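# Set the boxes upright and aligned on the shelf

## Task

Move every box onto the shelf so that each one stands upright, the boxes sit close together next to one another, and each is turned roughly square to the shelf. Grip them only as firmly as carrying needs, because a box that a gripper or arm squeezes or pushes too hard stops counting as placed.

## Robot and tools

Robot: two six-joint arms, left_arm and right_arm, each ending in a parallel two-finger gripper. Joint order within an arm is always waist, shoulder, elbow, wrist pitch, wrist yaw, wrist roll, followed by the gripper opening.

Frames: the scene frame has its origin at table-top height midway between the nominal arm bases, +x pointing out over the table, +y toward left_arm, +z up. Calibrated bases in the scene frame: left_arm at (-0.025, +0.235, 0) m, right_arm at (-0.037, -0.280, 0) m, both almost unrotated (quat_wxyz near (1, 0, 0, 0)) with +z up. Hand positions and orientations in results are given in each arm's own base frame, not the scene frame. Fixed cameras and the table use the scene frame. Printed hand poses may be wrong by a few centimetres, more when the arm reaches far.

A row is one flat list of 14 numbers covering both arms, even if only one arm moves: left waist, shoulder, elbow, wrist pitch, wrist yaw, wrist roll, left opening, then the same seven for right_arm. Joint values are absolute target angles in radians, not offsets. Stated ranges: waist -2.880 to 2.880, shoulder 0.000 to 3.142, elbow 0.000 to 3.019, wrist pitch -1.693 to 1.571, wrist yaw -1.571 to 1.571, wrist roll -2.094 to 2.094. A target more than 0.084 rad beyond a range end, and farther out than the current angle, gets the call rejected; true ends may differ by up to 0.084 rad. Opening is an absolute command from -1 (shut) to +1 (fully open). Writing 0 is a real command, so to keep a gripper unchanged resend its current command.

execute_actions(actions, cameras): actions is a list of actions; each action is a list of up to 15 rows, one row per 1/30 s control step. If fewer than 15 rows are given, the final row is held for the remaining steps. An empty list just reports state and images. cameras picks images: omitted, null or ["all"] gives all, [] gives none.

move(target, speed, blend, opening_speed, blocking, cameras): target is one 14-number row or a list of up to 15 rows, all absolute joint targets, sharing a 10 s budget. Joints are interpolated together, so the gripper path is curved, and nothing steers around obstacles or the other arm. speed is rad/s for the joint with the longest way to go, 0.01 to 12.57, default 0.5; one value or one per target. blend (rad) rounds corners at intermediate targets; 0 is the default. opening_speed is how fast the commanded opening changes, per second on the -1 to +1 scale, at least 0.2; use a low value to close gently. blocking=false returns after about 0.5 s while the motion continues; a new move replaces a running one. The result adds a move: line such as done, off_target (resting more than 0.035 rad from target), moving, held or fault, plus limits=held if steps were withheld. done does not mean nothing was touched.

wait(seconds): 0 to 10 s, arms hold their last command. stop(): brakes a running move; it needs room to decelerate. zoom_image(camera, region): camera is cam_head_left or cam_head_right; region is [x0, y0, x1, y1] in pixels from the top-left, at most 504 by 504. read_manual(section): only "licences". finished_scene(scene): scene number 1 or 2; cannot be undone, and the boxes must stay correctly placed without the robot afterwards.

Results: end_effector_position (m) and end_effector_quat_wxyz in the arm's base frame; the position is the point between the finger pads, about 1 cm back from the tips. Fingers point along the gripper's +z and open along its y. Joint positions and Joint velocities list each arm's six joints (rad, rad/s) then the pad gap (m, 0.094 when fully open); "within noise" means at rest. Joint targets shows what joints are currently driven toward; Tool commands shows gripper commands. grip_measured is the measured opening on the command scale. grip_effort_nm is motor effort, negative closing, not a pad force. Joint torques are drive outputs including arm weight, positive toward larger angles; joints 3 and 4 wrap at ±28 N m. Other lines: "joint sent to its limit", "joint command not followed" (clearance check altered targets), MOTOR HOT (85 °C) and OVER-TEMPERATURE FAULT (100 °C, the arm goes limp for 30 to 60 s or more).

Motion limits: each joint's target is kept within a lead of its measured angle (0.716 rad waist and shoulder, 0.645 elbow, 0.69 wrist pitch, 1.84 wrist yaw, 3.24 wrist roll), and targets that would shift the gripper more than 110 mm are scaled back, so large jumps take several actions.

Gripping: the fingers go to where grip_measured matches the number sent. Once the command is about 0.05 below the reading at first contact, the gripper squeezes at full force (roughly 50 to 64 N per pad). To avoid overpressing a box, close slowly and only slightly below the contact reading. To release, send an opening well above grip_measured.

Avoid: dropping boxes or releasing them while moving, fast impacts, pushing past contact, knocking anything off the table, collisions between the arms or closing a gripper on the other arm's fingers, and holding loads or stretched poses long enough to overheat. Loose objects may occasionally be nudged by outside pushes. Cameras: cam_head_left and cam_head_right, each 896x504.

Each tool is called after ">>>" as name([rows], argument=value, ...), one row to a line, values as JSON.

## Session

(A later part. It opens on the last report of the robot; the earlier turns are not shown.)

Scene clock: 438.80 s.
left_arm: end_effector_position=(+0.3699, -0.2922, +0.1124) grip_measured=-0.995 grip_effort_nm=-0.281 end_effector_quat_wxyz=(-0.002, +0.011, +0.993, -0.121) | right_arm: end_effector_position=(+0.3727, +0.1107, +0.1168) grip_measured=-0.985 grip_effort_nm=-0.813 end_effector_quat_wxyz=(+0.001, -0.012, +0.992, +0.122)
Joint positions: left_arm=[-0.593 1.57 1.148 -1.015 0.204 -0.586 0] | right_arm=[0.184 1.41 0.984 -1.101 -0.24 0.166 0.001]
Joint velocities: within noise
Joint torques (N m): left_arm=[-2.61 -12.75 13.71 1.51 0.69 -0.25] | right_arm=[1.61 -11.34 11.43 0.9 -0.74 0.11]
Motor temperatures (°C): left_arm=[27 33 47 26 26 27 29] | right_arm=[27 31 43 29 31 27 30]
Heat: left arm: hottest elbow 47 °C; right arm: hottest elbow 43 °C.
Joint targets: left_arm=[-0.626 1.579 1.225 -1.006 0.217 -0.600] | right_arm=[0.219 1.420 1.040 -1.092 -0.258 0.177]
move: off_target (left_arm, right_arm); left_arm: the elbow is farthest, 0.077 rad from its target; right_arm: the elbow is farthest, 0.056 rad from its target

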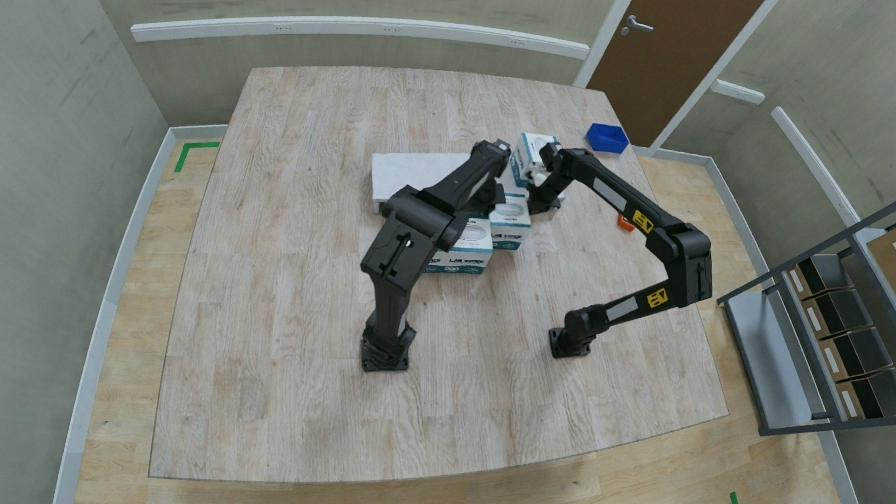

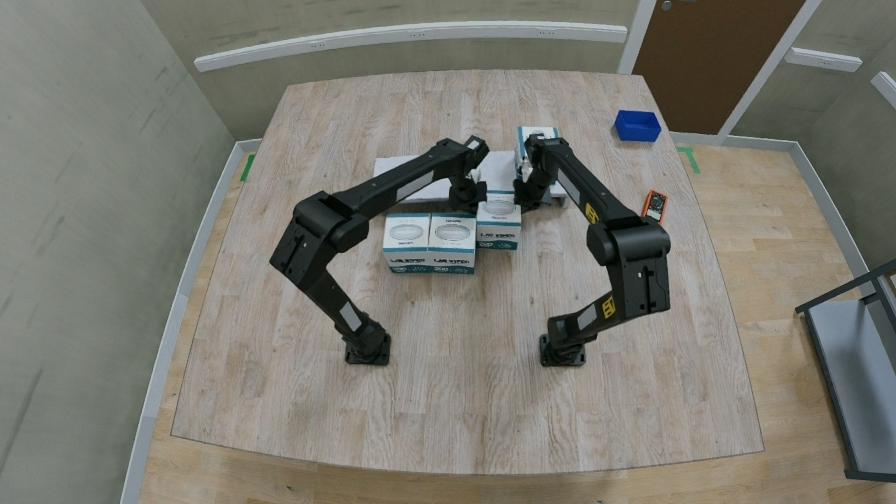

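>>> move([
  [-0.628,1.509,1.322,-1.136,0.217,-0.60,-1,0.22,1.350,1.125,-1.232,-0.258,0.177,-1],
], speed=0.06)

>>> zoom_image(camera="cam_head_right", region=[440, 120, 580, 260])

Scene clock: 453.70 s.
left_arm: end_effector_position=(+0.3721, -0.2929, +0.1598) grip_measured=-0.995 grip_effort_nm=-0.276 end_effector_quat_wxyz=(-0.002, +0.010, +0.993, -0.118) | right_arm: end_effector_position=(+0.3742, +0.1101, +0.1630) grip_measured=-0.985 grip_effort_nm=-0.823 end_effector_quat_wxyz=(+0.003, -0.011, +0.993, +0.120)
Joint positions: left_arm=[-0.594 1.534 1.238 -1.146 0.2 -0.586 0] | right_arm=[0.184 1.365 1.069 -1.227 -0.235 0.168 0.001]
Joint velocities: within noise
Joint torques (N m): left_arm=[-2.73 -15.09 14.58 1.57 0.9 -0.26] | right_arm=[1.67 -13.27 11.82 0.43 -0.94 0.1]
Motor temperatures (°C): left_arm=[27 32 49 26 26 27 29] | right_arm=[27 31 44 29 32 27 30]
Heat: left arm: hottest elbow 49 °C; right arm: hottest elbow 44 °C.
Joint targets: left_arm=[-0.628 1.509 1.322 -1.136 0.217 -0.600] | right_arm=[0.220 1.350 1.125 -1.232 -0.258 0.177]
move: off_target (left_arm, right_arm); left_arm: the elbow is farthest, 0.084 rad from its target; right_arm: the elbow is farthest, 0.056 rad from its target

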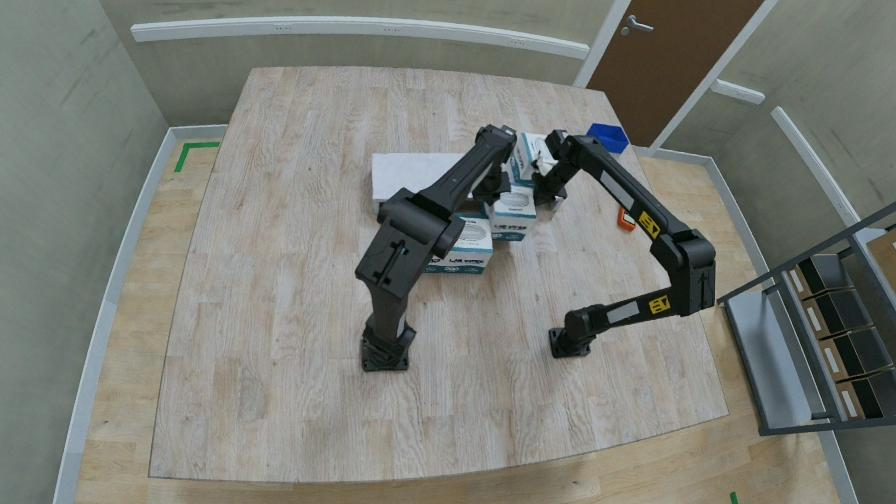

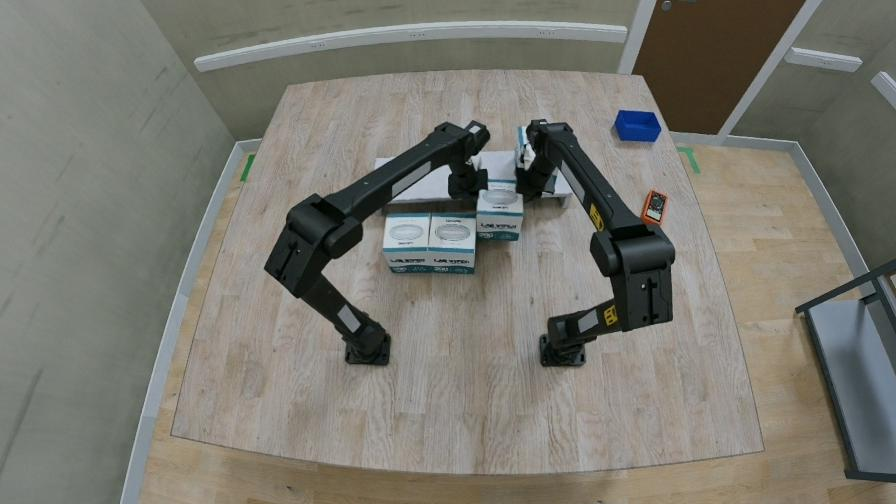

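Scaled by 3.600 from the camera's 896x504 image, which has a finer 1280x720 frame.

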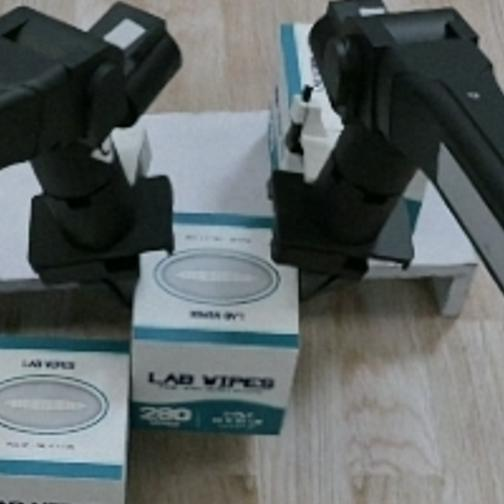

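>>> move([
  [-0.631,1.462,1.412,-1.267,0.217,-0.60,-1,0.22,1.300,1.224,-1.37,-0.258,0.177,-1],
], speed=0.1, cameras=[])

Scene clock: 459.00 s.
left_arm: end_effector_position=(+0.3683, -0.2927, +0.2162) grip_measured=-0.995 grip_effort_nm=-0.276 end_effector_quat_wxyz=(+0.004, +0.013, +0.992, -0.123) | right_arm: end_effector_position=(+0.3697, +0.1093, +0.2180) grip_measured=-0.985 grip_effort_nm=-0.823 end_effector_quat_wxyz=(+0.009, -0.012, +0.993, +0.121)
Joint positions: left_arm=[-0.598 1.484 1.332 -1.274 0.2 -0.586 0] | right_arm=[0.184 1.313 1.168 -1.365 -0.235 0.168 0.001]
Joint velocities: within noise
Joint torques (N m): left_arm=[-2.67 -14.33 14.58 1.46 0.9 -0.25] | right_arm=[1.67 -12.57 12.14 0.35 -0.94 0.1]
Motor temperatures (°C): left_arm=[27 32 49 26 26 27 29] | right_arm=[27 31 44 29 32 27 30]
Heat: left arm: hottest elbow 49 °C; right arm: hottest elbow 44 °C.
Joint targets: left_arm=[-0.631 1.462 1.412 -1.267 0.217 -0.600] | right_arm=[0.220 1.300 1.224 -1.370 -0.258 0.177]
move: off_target (left_arm, right_arm); left_arm: the elbow is farthest, 0.080 rad from its target; right_arm: the elbow is farthest, 0.056 rad from its target
No camera images: "cameras" was empty.

>>> move([
  [-0.495,1.651,1.605,-1.329,0.230,-0.457,-1,0.252,1.56,1.489,-1.377,-0.256,0.20,-1],
  [-0.415,1.856,1.868,-1.421,0.244,-0.365,-1,0.266,1.817,1.815,-1.453,-0.256,0.203,-1],
], speed=0.2, blend=0.05)

>>> zoom_image(camera="cam_head_right", region=[440, 90, 580, 230])

Scene clock: 491.43 s.
left_arm: end_effector_position=(+0.5385, -0.2526, +0.2124) grip_measured=-0.995 grip_effort_nm=-0.281 end_effector_quat_wxyz=(+0.001, +0.001, +0.993, -0.115) | right_arm: end_effector_position=(+0.5534, +0.1552, +0.2194) grip_measured=-0.985 grip_effort_nm=-0.823 end_effector_quat_wxyz=(+0.008, -0.012, +0.993, +0.118)
Joint positions: left_arm=[-0.377 1.85 1.791 -1.425 0.213 -0.384 0] | right_arm=[0.206 1.809 1.751 -1.451 -0.229 0.189 0.001]
Joint velocities: within noise
Joint torques (N m): left_arm=[-3.02 -17.9 14.37 1.24 1.55 0.04] | right_arm=[3.6 -20.48 12.77 0.5 -1.08 0.14]
Motor temperatures (°C): left_arm=[27 33 53 26 26 27 29] | right_arm=[27 30 47 29 32 27 30]
Heat: left arm: hottest elbow 53 °C; right arm: hottest elbow 47 °C.
Joint targets: left_arm=[-0.415 1.856 1.868 -1.421 0.244 -0.365] | right_arm=[0.266 1.817 1.815 -1.453 -0.256 0.203]
move: off_target (left_arm, right_arm); left_arm: the elbow is farthest, 0.077 rad from its target; right_arm: the elbow is farthest, 0.064 rad from its target

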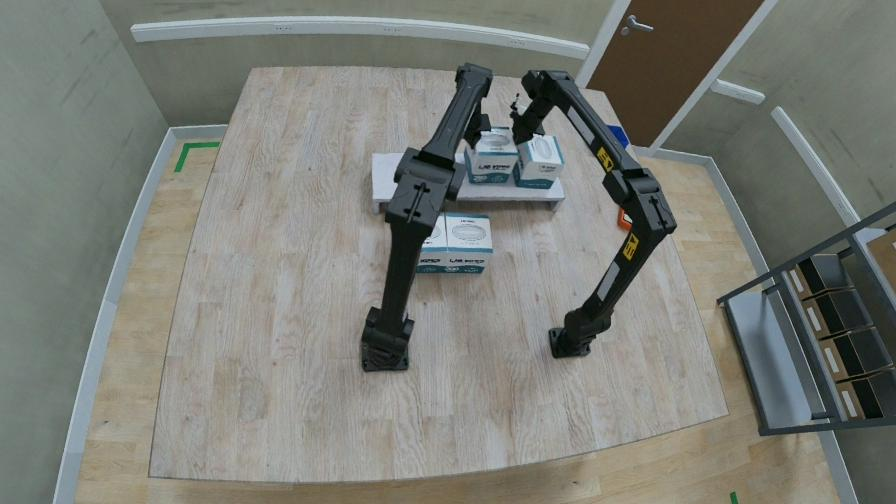

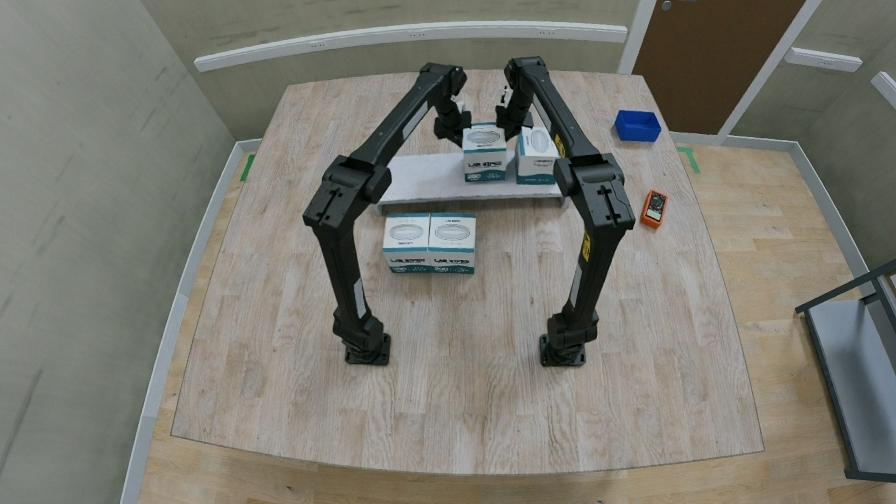

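Scaled by 3.600 from the camera's 896x504 image, which has a finer 1280x720 frame.

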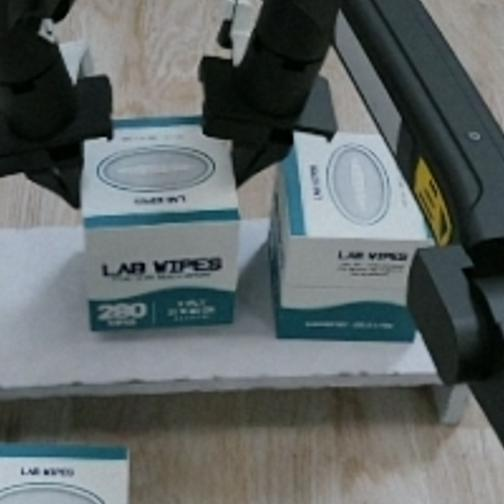

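>>> move([
  [-0.415,1.857,1.812,-1.421,0.244,-0.365,-1,0.266,1.818,1.77,-1.453,-0.256,0.203,-1],
  [-0.415,1.866,1.742,-1.372,0.244,-0.365,-1,0.266,1.828,1.70,-1.398,-0.256,0.203,-1],
], speed=[0.1,0.04], cameras=["cam_head_right"])

>>> zoom_image(camera="cam_head_right", region=[440, 90, 580, 230])

Scene clock: 503.53 s.
left_arm: end_effector_position=(+0.5322, -0.2507, +0.1924) grip_measured=-0.995 grip_effort_nm=-0.286 end_effector_quat_wxyz=(-0.013, +0.000, +0.994, -0.111) | right_arm: end_effector_position=(+0.5480, +0.1571, +0.1982) grip_measured=-0.985 grip_effort_nm=-0.818 end_effector_quat_wxyz=(-0.002, -0.014, +0.993, +0.116)
Joint positions: left_arm=[-0.377 1.855 1.747 -1.404 0.216 -0.382 0] | right_arm=[0.212 1.814 1.703 -1.418 -0.229 0.189 0.001]
Joint velocities: within noise
Joint torques (N m): left_arm=[-3.02 -17.49 7.75 2.43 1.38 0.03] | right_arm=[3.19 -19.66 7.98 1.39 -1.08 0.15]
Motor temperatures (°C): left_arm=[27 33 52 26 27 27 29] | right_arm=[27 31 47 29 33 27 30]
Heat: left arm: hottest elbow 52 °C; right arm: hottest elbow 47 °C.
Joint targets: left_arm=[-0.415 1.866 1.742 -1.372 0.244 -0.365] | right_arm=[0.266 1.828 1.700 -1.398 -0.256 0.203]
move: off_target (left_arm, right_arm); left_arm: the waist is farthest, 0.038 rad from its target; right_arm: the waist is farthest, 0.054 rad from its target
Images, in order (width x height): cam_head_right 896x504.

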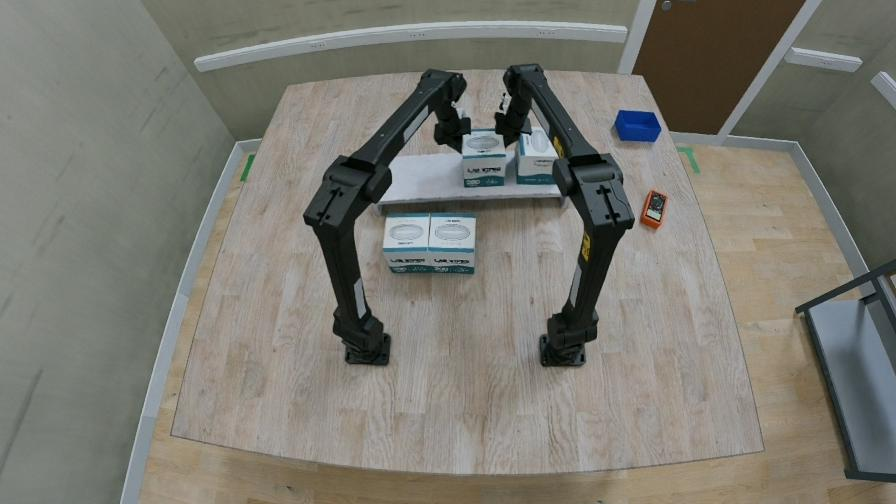

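Scaled by 3.600 from the camera's 896x504 image, which has a finer 1280x720 frame.

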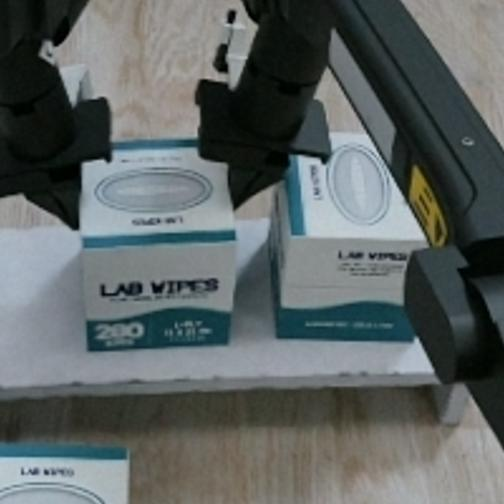

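>>> move([
  [-0.377,1.860,1.742,-1.378,0.240,-0.370,-1,0.226,1.825,1.70,-1.405,-0.256,0.203,-1],
  [-0.345,1.85,1.735,-1.383,0.235,-0.370,-1,0.178,1.820,1.70,-1.41,-0.256,0.203,-1],
  [-0.345,1.85,1.735,-1.383,0.235,-0.370,-1,0.178,1.828,2.06,-1.685,-0.256,0.203,-1],
], speed=[0.08,0.08,0.25], cameras=["cam_head_right"])

>>> zoom_image(camera="cam_head_right", region=[440, 90, 580, 230])

Scene clock: 515.70 s.
left_arm: end_effector_position=(+0.5370, -0.2401, +0.1898) grip_measured=-0.995 grip_effort_nm=-0.281 end_effector_quat_wxyz=(-0.014, -0.011, +0.993, -0.118) | right_arm: end_effector_position=(+0.5576, +0.1476, +0.3156) grip_measured=-0.985 grip_effort_nm=-0.823 end_effector_quat_wxyz=(+0.019, -0.003, +0.991, +0.131)
Joint positions: left_arm=[-0.353 1.855 1.739 -1.395 0.231 -0.382 0] | right_arm=[0.185 1.815 2.01 -1.677 -0.252 0.19 0.001]
Joint velocities: within noise
Joint torques (N m): left_arm=[1.03 -18.78 7.83 1.52 0.34 -0.02] | right_arm=[-1.85 -19.78 11.75 0.29 -0.26 0.13]
Motor temperatures (°C): left_arm=[27 33 50 26 27 27 29] | right_arm=[27 31 45 29 33 27 30]
Heat: left arm: hottest elbow 50 °C; right arm: hottest elbow 45 °C.
Joint targets: left_arm=[-0.345 1.850 1.735 -1.383 0.235 -0.370] | right_arm=[0.178 1.828 2.060 -1.685 -0.256 0.203]
move: off_target (right_arm); right_arm: the elbow is farthest, 0.050 rad from its target
Images, in order (width x height): cam_head_right 896x504.

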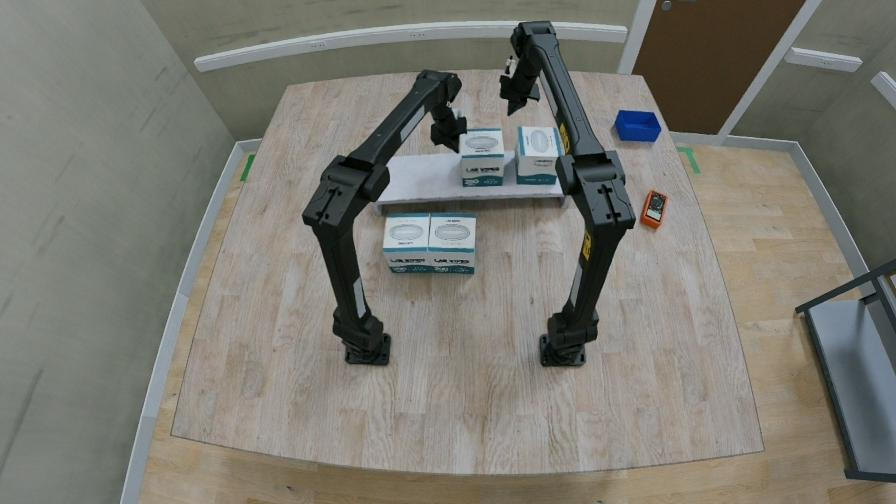

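Scaled by 3.600 from the camera's 896x504 image, which has a finer 1280x720 frame.

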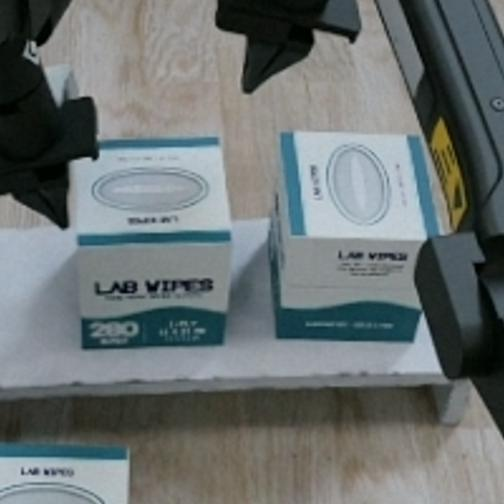

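>>> move([
  [-0.345,1.858,1.692,-1.330,0.235,-0.370,-1,0.178,1.75,2.0,-1.685,-0.256,0.203,-1],
  [-0.434,1.902,1.790,-1.332,0.226,-0.455,-1,0.178,1.65,1.9,-1.6,-0.256,0.203,-1],
], speed=[0.1,0.07], cameras=["cam_head_right"])

>>> zoom_image(camera="cam_head_right", region=[440, 90, 580, 230])

Scene clock: 529.53 s.
left_arm: end_effector_position=(+0.5288, -0.2831, +0.1674) grip_measured=-0.995 grip_effort_nm=-0.281 end_effector_quat_wxyz=(-0.018, -0.004, +0.993, -0.118) | right_arm: end_effector_position=(+0.5261, +0.1417, +0.3529) grip_measured=-0.985 grip_effort_nm=-0.823 end_effector_quat_wxyz=(+0.070, -0.010, +0.988, +0.141)
Joint positions: left_arm=[-0.426 1.89 1.73 -1.344 0.23 -0.441 0] | right_arm=[0.185 1.666 1.899 -1.611 -0.252 0.19 0.001]
Joint velocities: within noise
Joint torques (N m): left_arm=[-0.73 -17.73 12.83 1.52 0.02 -0.25] | right_arm=[-1.85 -19.9 8.42 1.28 -0.25 0.13]
Motor temperatures (°C): left_arm=[27 33 47 26 27 27 29] | right_arm=[27 31 46 29 32 27 30]
Heat: left arm: hottest elbow 47 °C; right arm: hottest elbow 46 °C.
Joint targets: left_arm=[-0.434 1.902 1.790 -1.332 0.226 -0.455] | right_arm=[0.178 1.650 1.900 -1.600 -0.256 0.203]
move: off_target (left_arm); left_arm: the elbow is farthest, 0.060 rad from its target
Images, in order (width x height): cam_head_right 896x504.

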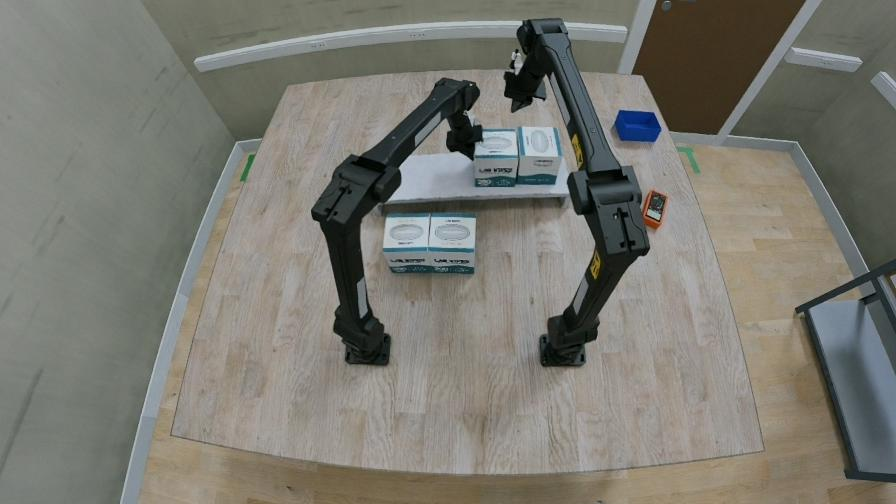

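Scaled by 3.600 from the camera's 896x504 image, which has a finer 1280x720 frame.

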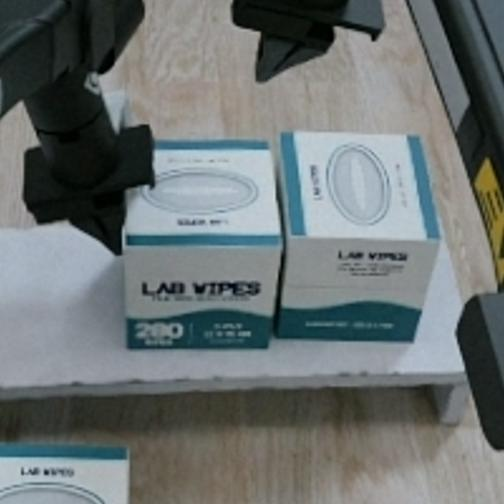

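>>> move([
  [-0.449,1.925,1.825,-1.335,0.224,-0.468,-1,0.178,1.65,1.9,-1.6,-0.256,0.203,-1],
], speed=0.04, cameras=["cam_head_right"])

>>> zoom_image(camera="cam_head_right", region=[440, 90, 580, 230])

Scene clock: 537.07 s.
left_arm: end_effector_position=(+0.5359, -0.2929, +0.1680) grip_measured=-0.995 grip_effort_nm=-0.271 end_effector_quat_wxyz=(-0.013, -0.003, +0.993, -0.119) | right_arm: end_effector_position=(+0.5261, +0.1417, +0.3529) grip_measured=-0.985 grip_effort_nm=-0.823 end_effector_quat_wxyz=(+0.070, -0.010, +0.988, +0.141)
Joint positions: left_arm=[-0.436 1.912 1.764 -1.344 0.227 -0.452 0] | right_arm=[0.185 1.666 1.899 -1.611 -0.252 0.19 0.001]
Joint velocities: within noise
Joint torques (N m): left_arm=[-0.79 -18.08 13 1.4 0.07 -0.26] | right_arm=[-1.85 -19.84 8.43 1.31 -0.24 0.13]
Motor temperatures (°C): left_arm=[27 33 48 26 26 27 29] | right_arm=[27 32 45 29 32 27 30]
Heat: left arm: hottest elbow 48 °C; right arm: hottest elbow 45 °C.
Joint targets: left_arm=[-0.449 1.925 1.825 -1.335 0.224 -0.468] | right_arm=[0.178 1.650 1.900 -1.600 -0.256 0.203]
move: off_target (left_arm); left_arm: the elbow is farthest, 0.061 rad from its target
Images, in order (width x height): cam_head_right 896x504.

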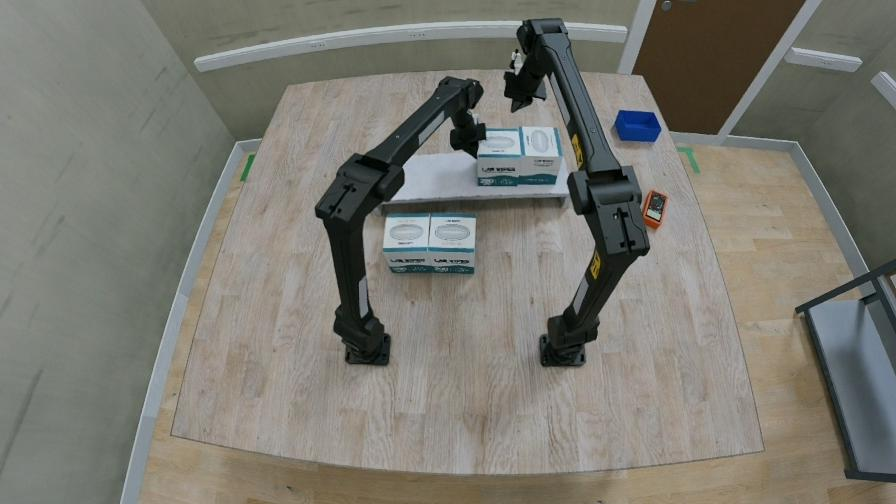

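Scaled by 3.600 from the camera's 896x504 image, which has a finer 1280x720 frame.

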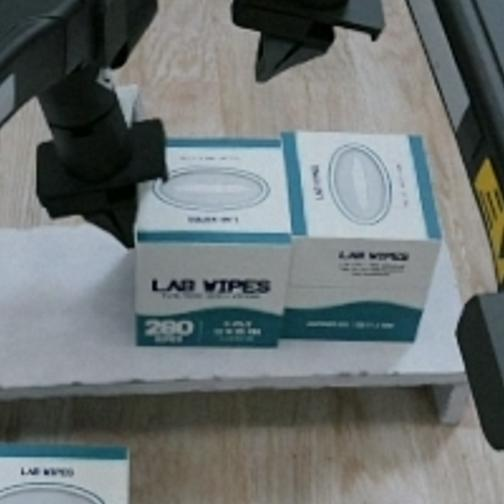

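>>> move([
  [-0.41,1.91,1.825,-1.34,0.23,-0.44,-1,0.178,1.65,1.9,-1.6,-0.256,0.203,-1],
  [-0.36,1.68,1.825,-1.4,0.23,-0.40,-1,0.178,1.6,1.85,-1.6,-0.256,0.203,-1],
  [-0.7,1.2,1.4,-1.45,0,0.2,-1,0.2,1.4,1.6,-1.5,-0.256,0.203,-1],
  [-0.99,1.0,0.91,-1.302,-0.218,0.597,-1,0.2,1.4,1.6,-1.5,-0.256,0.203,-1],
  [-0.93,1.178,0.62,-0.854,-0.209,0.657,-1,0.2,1.4,1.6,-1.5,-0.256,0.203,-1],
], speed=[0.08,0.4,0.8,0.7,0.3], cameras=["cam_head_right"])

>>> zoom_image(camera="cam_head_right", region=[380, 130, 560, 310])

Scene clock: 564.00 s.
left_arm: end_effector_position=(+0.2062, -0.2208, +0.0673) grip_measured=-0.995 grip_effort_nm=-0.276 end_effector_quat_wxyz=(+0.091, +0.699, +0.703, +0.093) | right_arm: end_effector_position=(+0.4458, +0.1288, +0.3535) grip_measured=-0.985 grip_effort_nm=-0.823 end_effector_quat_wxyz=(+0.097, -0.015, +0.984, +0.146)
Joint positions: left_arm=[-0.938 1.172 0.623 -0.869 -0.212 0.643 0] | right_arm=[0.19 1.409 1.597 -1.511 -0.252 0.19 0.001]
Joint velocities: within noise
Joint torques (N m): left_arm=[1.14 -6.01 6.93 1.84 0.04 -0.04] | right_arm=[-0.44 -14.45 8.68 1.42 -0.25 0.13]
Motor temperatures (°C): left_arm=[27 33 50 26 26 27 29] | right_arm=[27 33 43 29 31 27 30]
Heat: left arm: hottest elbow 50 °C; right arm: hottest elbow 43 °C.
Joint targets: left_arm=[-0.930 1.178 0.620 -0.854 -0.209 0.657] | right_arm=[0.200 1.400 1.600 -1.500 -0.256 0.203]
move: done
Images, in order (width x height): cam_head_right 896x504.

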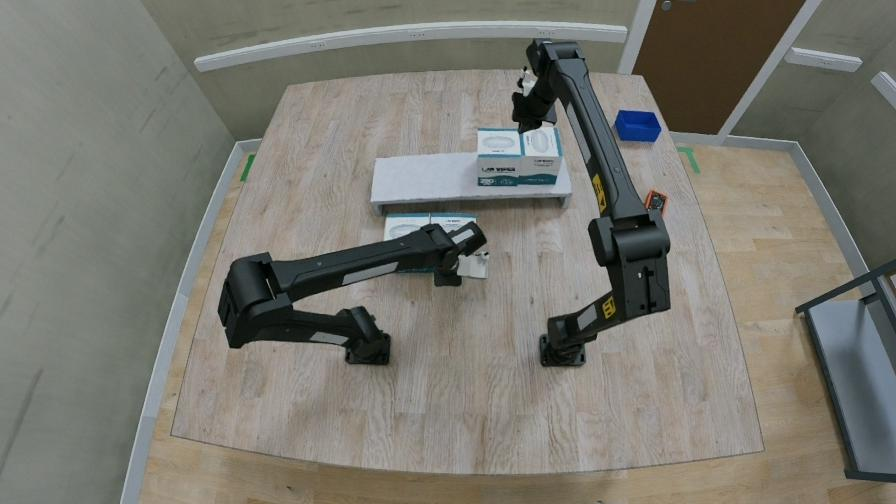

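Scaled by 2.800 from the camera's 896x504 image, which has a finer 1280x720 frame.

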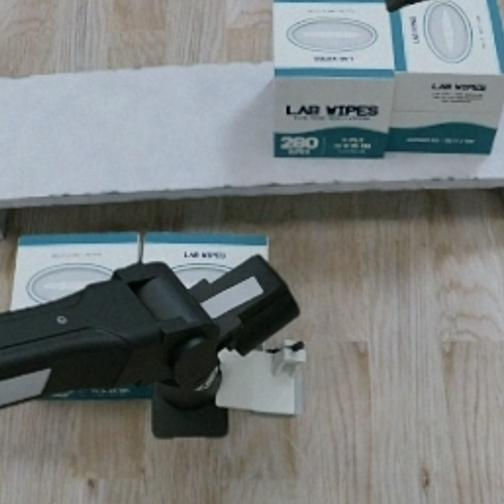

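>>> move([
  [-0.952,1.190,0.640,-0.854,-0.209,0.640,-1,0.2,1.4,1.6,-1.5,-0.256,0.203,-1],
  [-0.819,1.282,0.715,-0.808,-0.187,0.772,-1,0.2,1.4,1.6,-1.5,-0.256,0.203,-1],
  [-0.722,1.372,0.808,-0.782,-0.168,0.868,-1,0.2,1.4,1.6,-1.5,-0.256,0.203,-1],
], speed=0.14, cameras=["cam_head_right"])

Scene clock: 577.63 s.
left_arm: end_effector_position=(+0.2911, -0.2237, +0.0617) grip_measured=-0.995 grip_effort_nm=-0.266 end_effector_quat_wxyz=(+0.083, +0.702, +0.701, +0.091) | right_arm: end_effector_position=(+0.4458, +0.1288, +0.3535) grip_measured=-0.985 grip_effort_nm=-0.828 end_effector_quat_wxyz=(+0.097, -0.015, +0.984, +0.146)
Joint positions: left_arm=[-0.735 1.354 0.76 -0.801 -0.173 0.852 0] | right_arm=[0.19 1.409 1.597 -1.511 -0.252 0.19 0.001]
Joint velocities: within noise
Joint torques (N m): left_arm=[1.38 -7.65 10.77 2.03 0.16 -0.01] | right_arm=[-0.38 -14.51 8.66 1.42 -0.25 0.13]
Motor temperatures (°C): left_arm=[27 33 47 26 26 27 29] | right_arm=[27 33 42 29 31 27 30]
Heat: left arm: hottest elbow 47 °C; right arm: hottest elbow 42 °C.
Joint targets: left_arm=[-0.722 1.372 0.808 -0.782 -0.168 0.868] | right_arm=[0.200 1.400 1.600 -1.500 -0.256 0.203]
move: off_target (left_arm); left_arm: the elbow is farthest, 0.048 rad from its target
Images, in order (width x height): cam_head_right 896x504.

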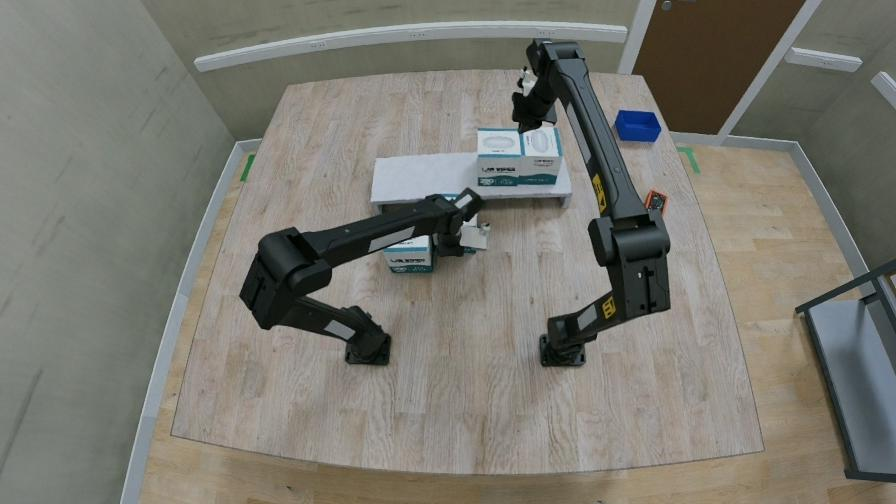

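>>> move([
  [-0.82,1.27,0.715,-0.80,-0.187,0.772,-1,0.25,1.4,1.55,-1.5,-0.256,0.25,-1],
  [-0.8,1.0,1.15,-1.4,-0.1,0.5,-1,0.3,1.4,1.55,-1.5,-0.256,0.3,-1],
  [-0.18,1.35,1.45,-1.5,0.25,-0.18,-1,0.35,1.4,1.5,-1.5,-0.25,0.35,-1],
], speed=[0.3,0.7,0.8], cameras=["cam_head_right"])

>>> zoom_image(camera="cam_head_right", region=[380, 150, 540, 310])

Scene clock: 589.43 s.
left_arm: end_effector_position=(+0.4018, -0.1147, +0.2919) grip_measured=-0.995 grip_effort_nm=-0.271 end_effector_quat_wxyz=(+0.039, +0.013, +0.991, -0.131) | right_arm: end_effector_position=(+0.4042, +0.1887, +0.3111) grip_measured=-0.985 grip_effort_nm=-0.818 end_effector_quat_wxyz=(+0.028, -0.012, +0.989, +0.143)
Joint positions: left_arm=[-0.177 1.348 1.39 -1.49 0.246 -0.166 0] | right_arm=[0.341 1.409 1.497 -1.51 -0.253 0.337 0.001]
Joint velocities: within noise
Joint torques (N m): left_arm=[0.09 -10.58 13.09 0.62 0.39 -0.25] | right_arm=[-0.56 -14.45 8.59 1.18 0.01 0.13]
Motor temperatures (°C): left_arm=[27 32 47 26 26 27 29] | right_arm=[27 32 41 29 31 27 30]
Heat: left arm: hottest elbow 47 °C; right arm: hottest elbow 41 °C.
Joint targets: left_arm=[-0.180 1.350 1.450 -1.500 0.250 -0.180] | right_arm=[0.350 1.400 1.500 -1.500 -0.250 0.350]
move: off_target (left_arm); left_arm: the elbow is farthest, 0.060 rad from its target
Images, in order (width x height): cam_head_right 896x504.

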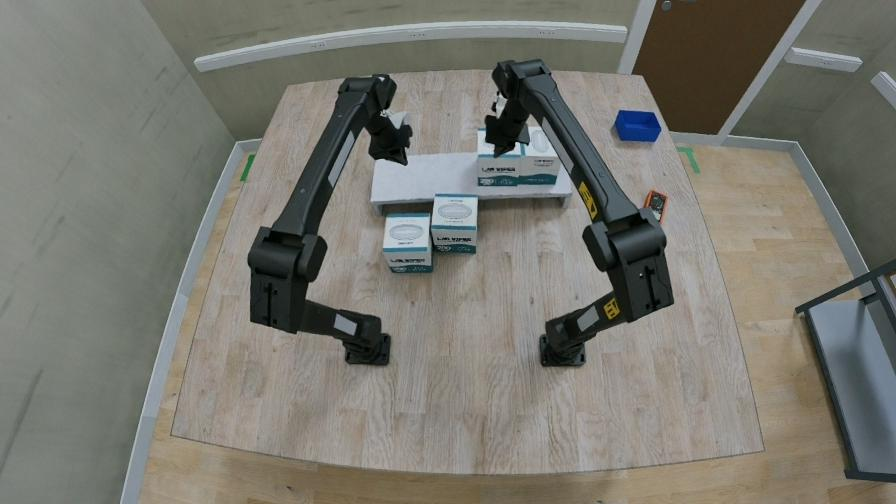

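Scaled by 3.150 from the camera's 896x504 image, which has a finer 1280x720 frame.

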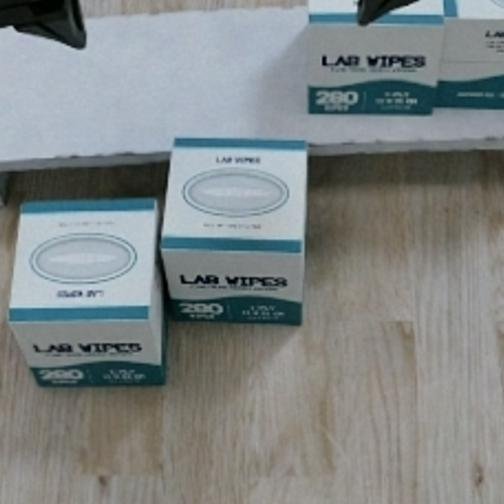

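>>> move([
  [-0.253,1.337,1.193,-1.36,0.253,-0.262,-1,0.391,1.389,1.243,-1.323,-0.242,0.403,-1],
  [-0.278,1.4245,0.9913,-1.064,0.2515,-0.287,-1,0.413,1.478,1.048,-1.033,-0.239,0.426,-1],
], speed=0.4)

>>> zoom_image(camera="cam_head_right", region=[380, 130, 560, 310])

Scene clock: 662.67 s.
left_arm: end_effector_position=(+0.3705, -0.1467, +0.1172) grip_measured=-0.995 grip_effort_nm=-0.271 end_effector_quat_wxyz=(-0.001, +0.002, +0.992, -0.128) | right_arm: end_effector_position=(+0.3731, +0.2037, +0.1149) grip_measured=-0.985 grip_effort_nm=-0.813 end_effector_quat_wxyz=(-0.004, -0.001, +0.991, +0.130)
Joint positions: left_arm=[-0.27 1.421 0.995 -1.078 0.249 -0.273 0] | right_arm=[0.403 1.474 1.043 -1.043 -0.243 0.413 0.001]
Joint velocities: within noise
Joint torques (N m): left_arm=[-0.44 -10.46 7.12 1.63 0.32 -0.26] | right_arm=[-0.44 -13.16 7.94 1.02 0.09 0.14]
Motor temperatures (°C): left_arm=[27 32 48 26 26 27 29] | right_arm=[27 32 40 29 30 27 30]
Heat: left arm: hottest elbow 48 °C; right arm: hottest elbow 40 °C.
Joint targets: left_arm=[-0.278 1.424 0.991 -1.064 0.252 -0.287] | right_arm=[0.413 1.478 1.048 -1.033 -0.239 0.426]
move: done

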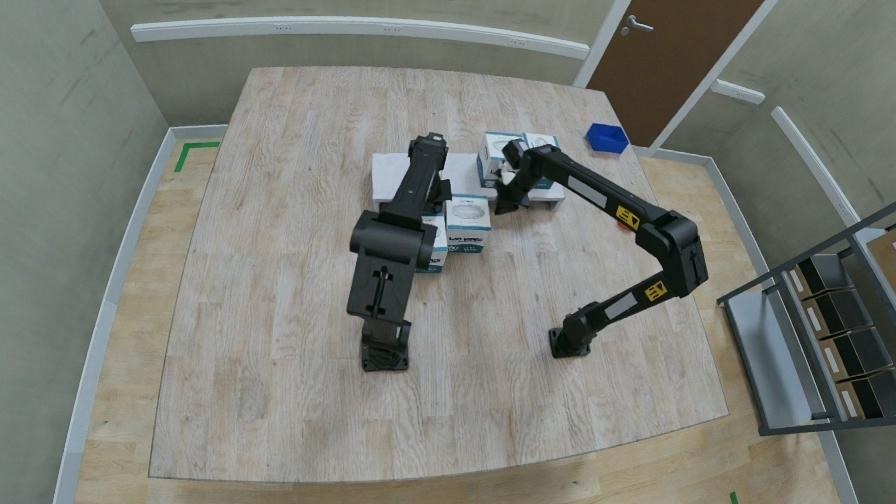

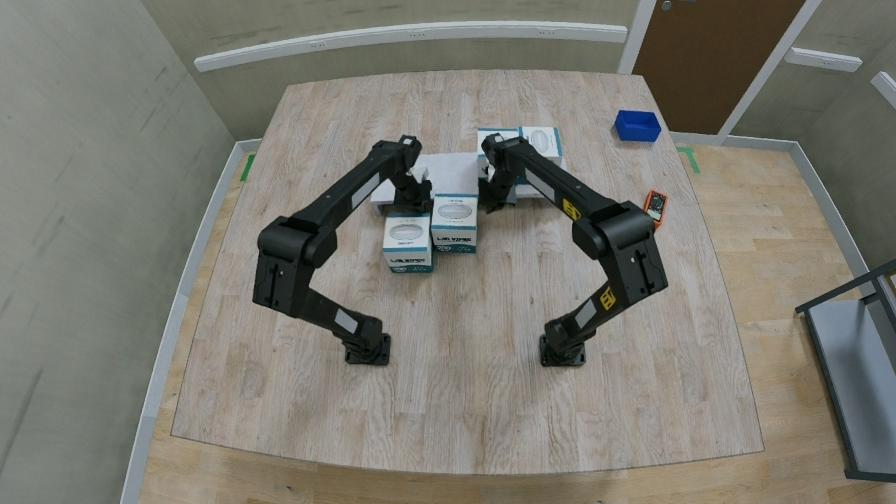

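Scaled by 2.800 from the camera's 896x504 image, which has a finer 1280x720 frame.

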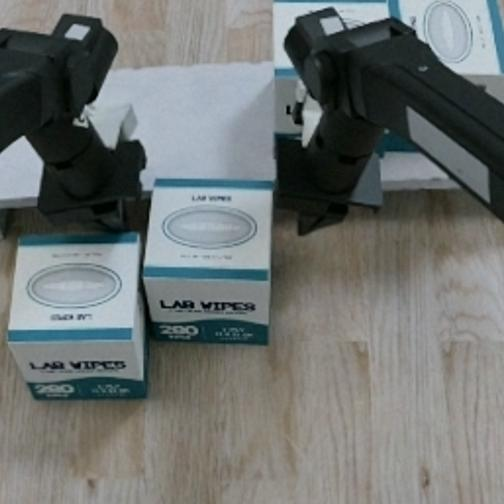

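>>> move(target=[-0.327,1.439,1.002,-1.045,0.2476,-0.338,-1,0.457,1.499,1.07,-1.02,-0.234,0.471,-1], speed=0.05)

>>> zoom_image(camera="cam_head_right", region=[380, 130, 560, 310])

Scene clock: 668.87 s.
left_arm: end_effector_position=(+0.3679, -0.1658, +0.1150) grip_measured=-0.995 grip_effort_nm=-0.266 end_effector_quat_wxyz=(-0.001, +0.002, +0.991, -0.130) | right_arm: end_effector_position=(+0.3666, +0.2206, +0.1098) grip_measured=-0.985 grip_effort_nm=-0.828 end_effector_quat_wxyz=(-0.009, -0.001, +0.992, +0.128)
Joint positions: left_arm=[-0.317 1.427 0.995 -1.056 0.249 -0.323 0] | right_arm=[0.448 1.487 1.043 -1.03 -0.239 0.457 0.001]
Joint velocities: within noise
Joint torques (N m): left_arm=[-0.62 -9.99 8.05 1.52 0.15 -0.27] | right_arm=[-0.56 -12.69 9.44 1.09 0.09 0.13]
Motor temperatures (°C): left_arm=[27 32 47 26 26 27 29] | right_arm=[27 32 40 29 30 27 30]
Heat: left arm: hottest elbow 47 °C; right arm: hottest elbow 40 °C.
Joint targets: left_arm=[-0.327 1.439 1.002 -1.045 0.248 -0.338] | right_arm=[0.457 1.499 1.070 -1.020 -0.234 0.471]
move: done

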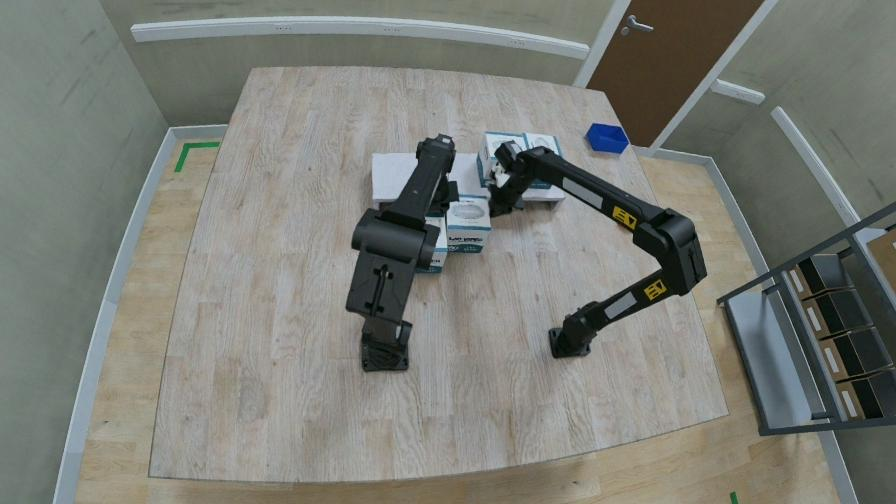

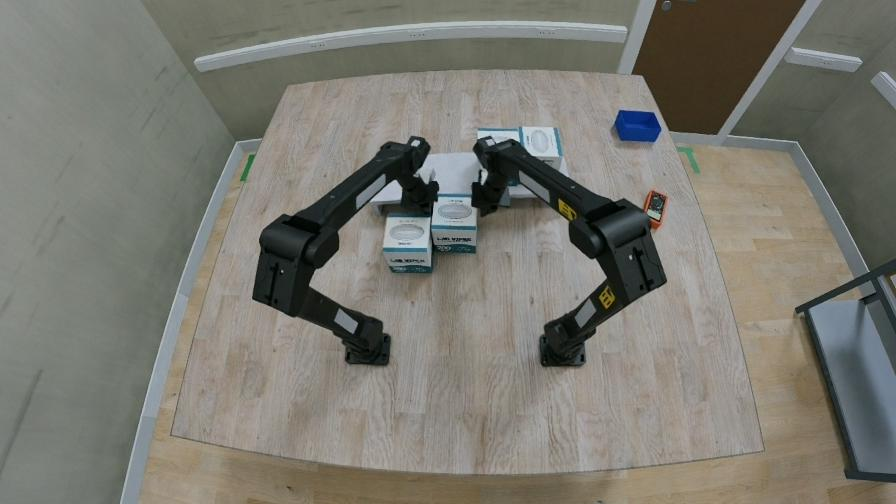

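Scaled by 2.800 from the camera's 896x504 image, which has a finer 1280x720 frame.

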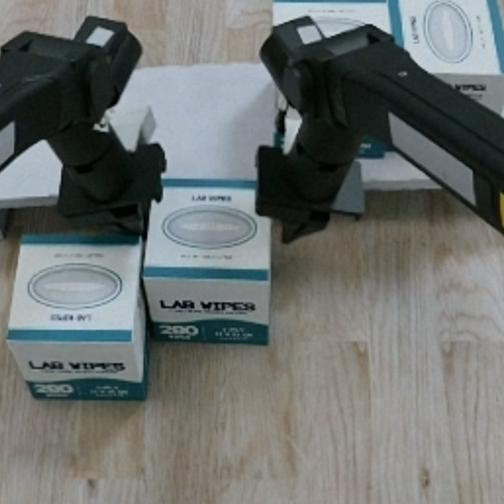

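>>> move([
  [-0.327,1.439,1.002,-1.045,0.2476,-0.338,-1,0.457,1.505,1.097,-1.02,-0.234,0.471,-1],
  [-0.343,1.441,1.025,-1.045,0.2476,-0.345,-1,0.478,1.507,1.097,-1.02,-0.234,0.48,-1],
], speed=0.05)

>>> zoom_image(camera="cam_head_right", region=[400, 150, 530, 280])

Scene clock: 675.70 s.
left_arm: end_effector_position=(+0.3664, -0.1690, +0.1147) grip_measured=-0.995 grip_effort_nm=-0.271 end_effector_quat_wxyz=(-0.002, +0.003, +0.992, -0.129) | right_arm: end_effector_position=(+0.3636, +0.2292, +0.1085) grip_measured=-0.985 grip_effort_nm=-0.828 end_effector_quat_wxyz=(-0.012, -0.007, +0.992, +0.127)
Joint positions: left_arm=[-0.327 1.428 0.995 -1.056 0.247 -0.33 0] | right_arm=[0.469 1.494 1.048 -1.03 -0.238 0.466 0.001]
Joint velocities: within noise
Joint torques (N m): left_arm=[-1.14 -9.99 9.89 1.48 0.23 -0.27] | right_arm=[-0.5 -12.69 10.95 1.06 0.08 0.11]
Motor temperatures (°C): left_arm=[27 32 47 26 26 27 29] | right_arm=[27 31 40 29 30 27 30]
Heat: left arm: hottest elbow 47 °C; right arm: hottest elbow 40 °C.
Joint targets: left_arm=[-0.343 1.441 1.025 -1.045 0.248 -0.345] | right_arm=[0.478 1.507 1.097 -1.020 -0.234 0.480]
move: off_target (right_arm); right_arm: the elbow is farthest, 0.049 rad from its target

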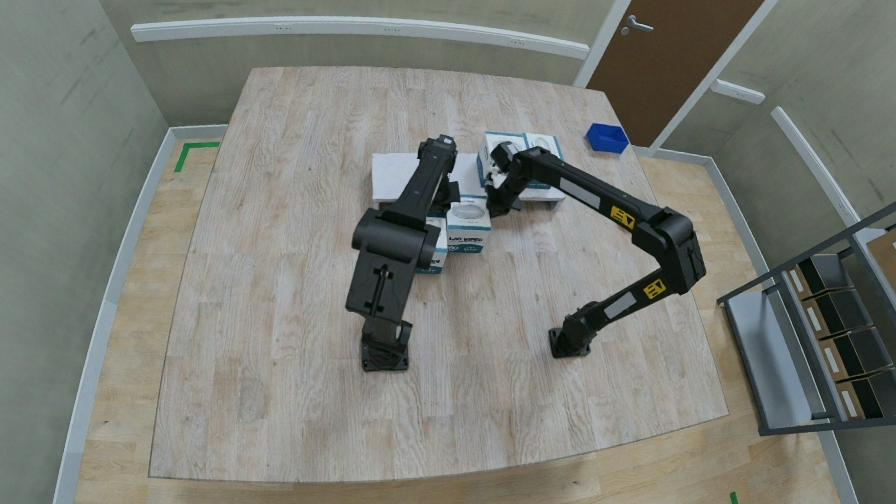

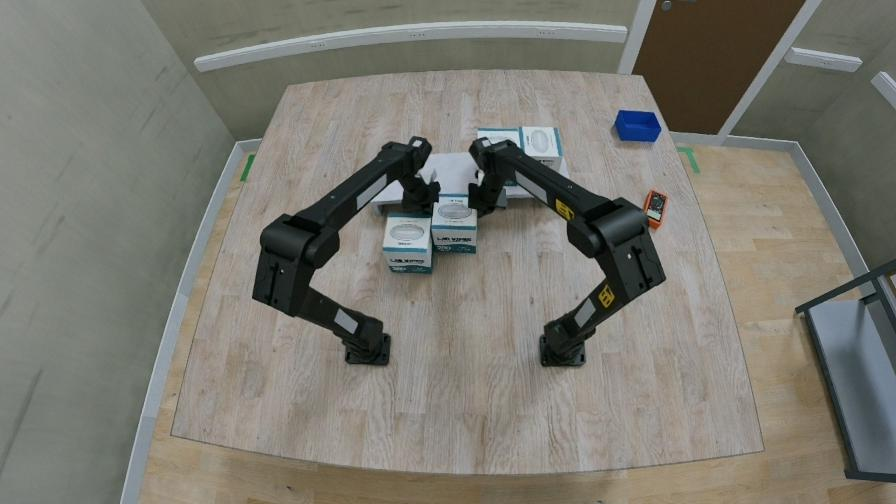

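Scaled by 3.877 from the camera's 896x504 image, which has a finer 1280x720 frame.

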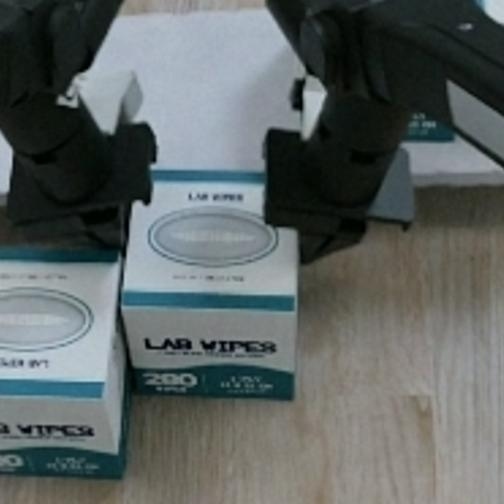

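>>> move(target=[-0.343,1.441,1.025,-1.045,0.2476,-0.345,-1,0.465,1.514,1.13,-1.02,-0.234,0.48,-1], speed=0.05, cameras=[])

Scene clock: 682.63 s.
left_arm: end_effector_position=(+0.3665, -0.1688, +0.1145) grip_measured=-0.995 grip_effort_nm=-0.276 end_effector_quat_wxyz=(-0.002, +0.003, +0.992, -0.129) | right_arm: end_effector_position=(+0.3728, +0.2327, +0.1138) grip_measured=-0.985 grip_effort_nm=-0.818 end_effector_quat_wxyz=(-0.003, -0.007, +0.992, +0.128)
Joint positions: left_arm=[-0.327 1.429 0.995 -1.056 0.246 -0.331 0] | right_arm=[0.469 1.503 1.073 -1.03 -0.232 0.467 0.001]
Joint velocities: within noise
Joint torques (N m): left_arm=[-1.14 -9.93 9.88 1.51 0.28 -0.25] | right_arm=[-1.61 -13.1 11.58 1.09 -0.13 0.13]
Motor temperatures (°C): left_arm=[27 32 47 26 25 27 29] | right_arm=[27 31 40 29 30 27 30]
Heat: left arm: hottest elbow 47 °C; right arm: hottest elbow 40 °C.
Joint targets: left_arm=[-0.343 1.441 1.025 -1.045 0.247 -0.345] | right_arm=[0.465 1.514 1.130 -1.020 -0.234 0.480]
move: off_target (right_arm); right_arm: the elbow is farthest, 0.057 rad from its target
No camera images: "cameras" was empty.


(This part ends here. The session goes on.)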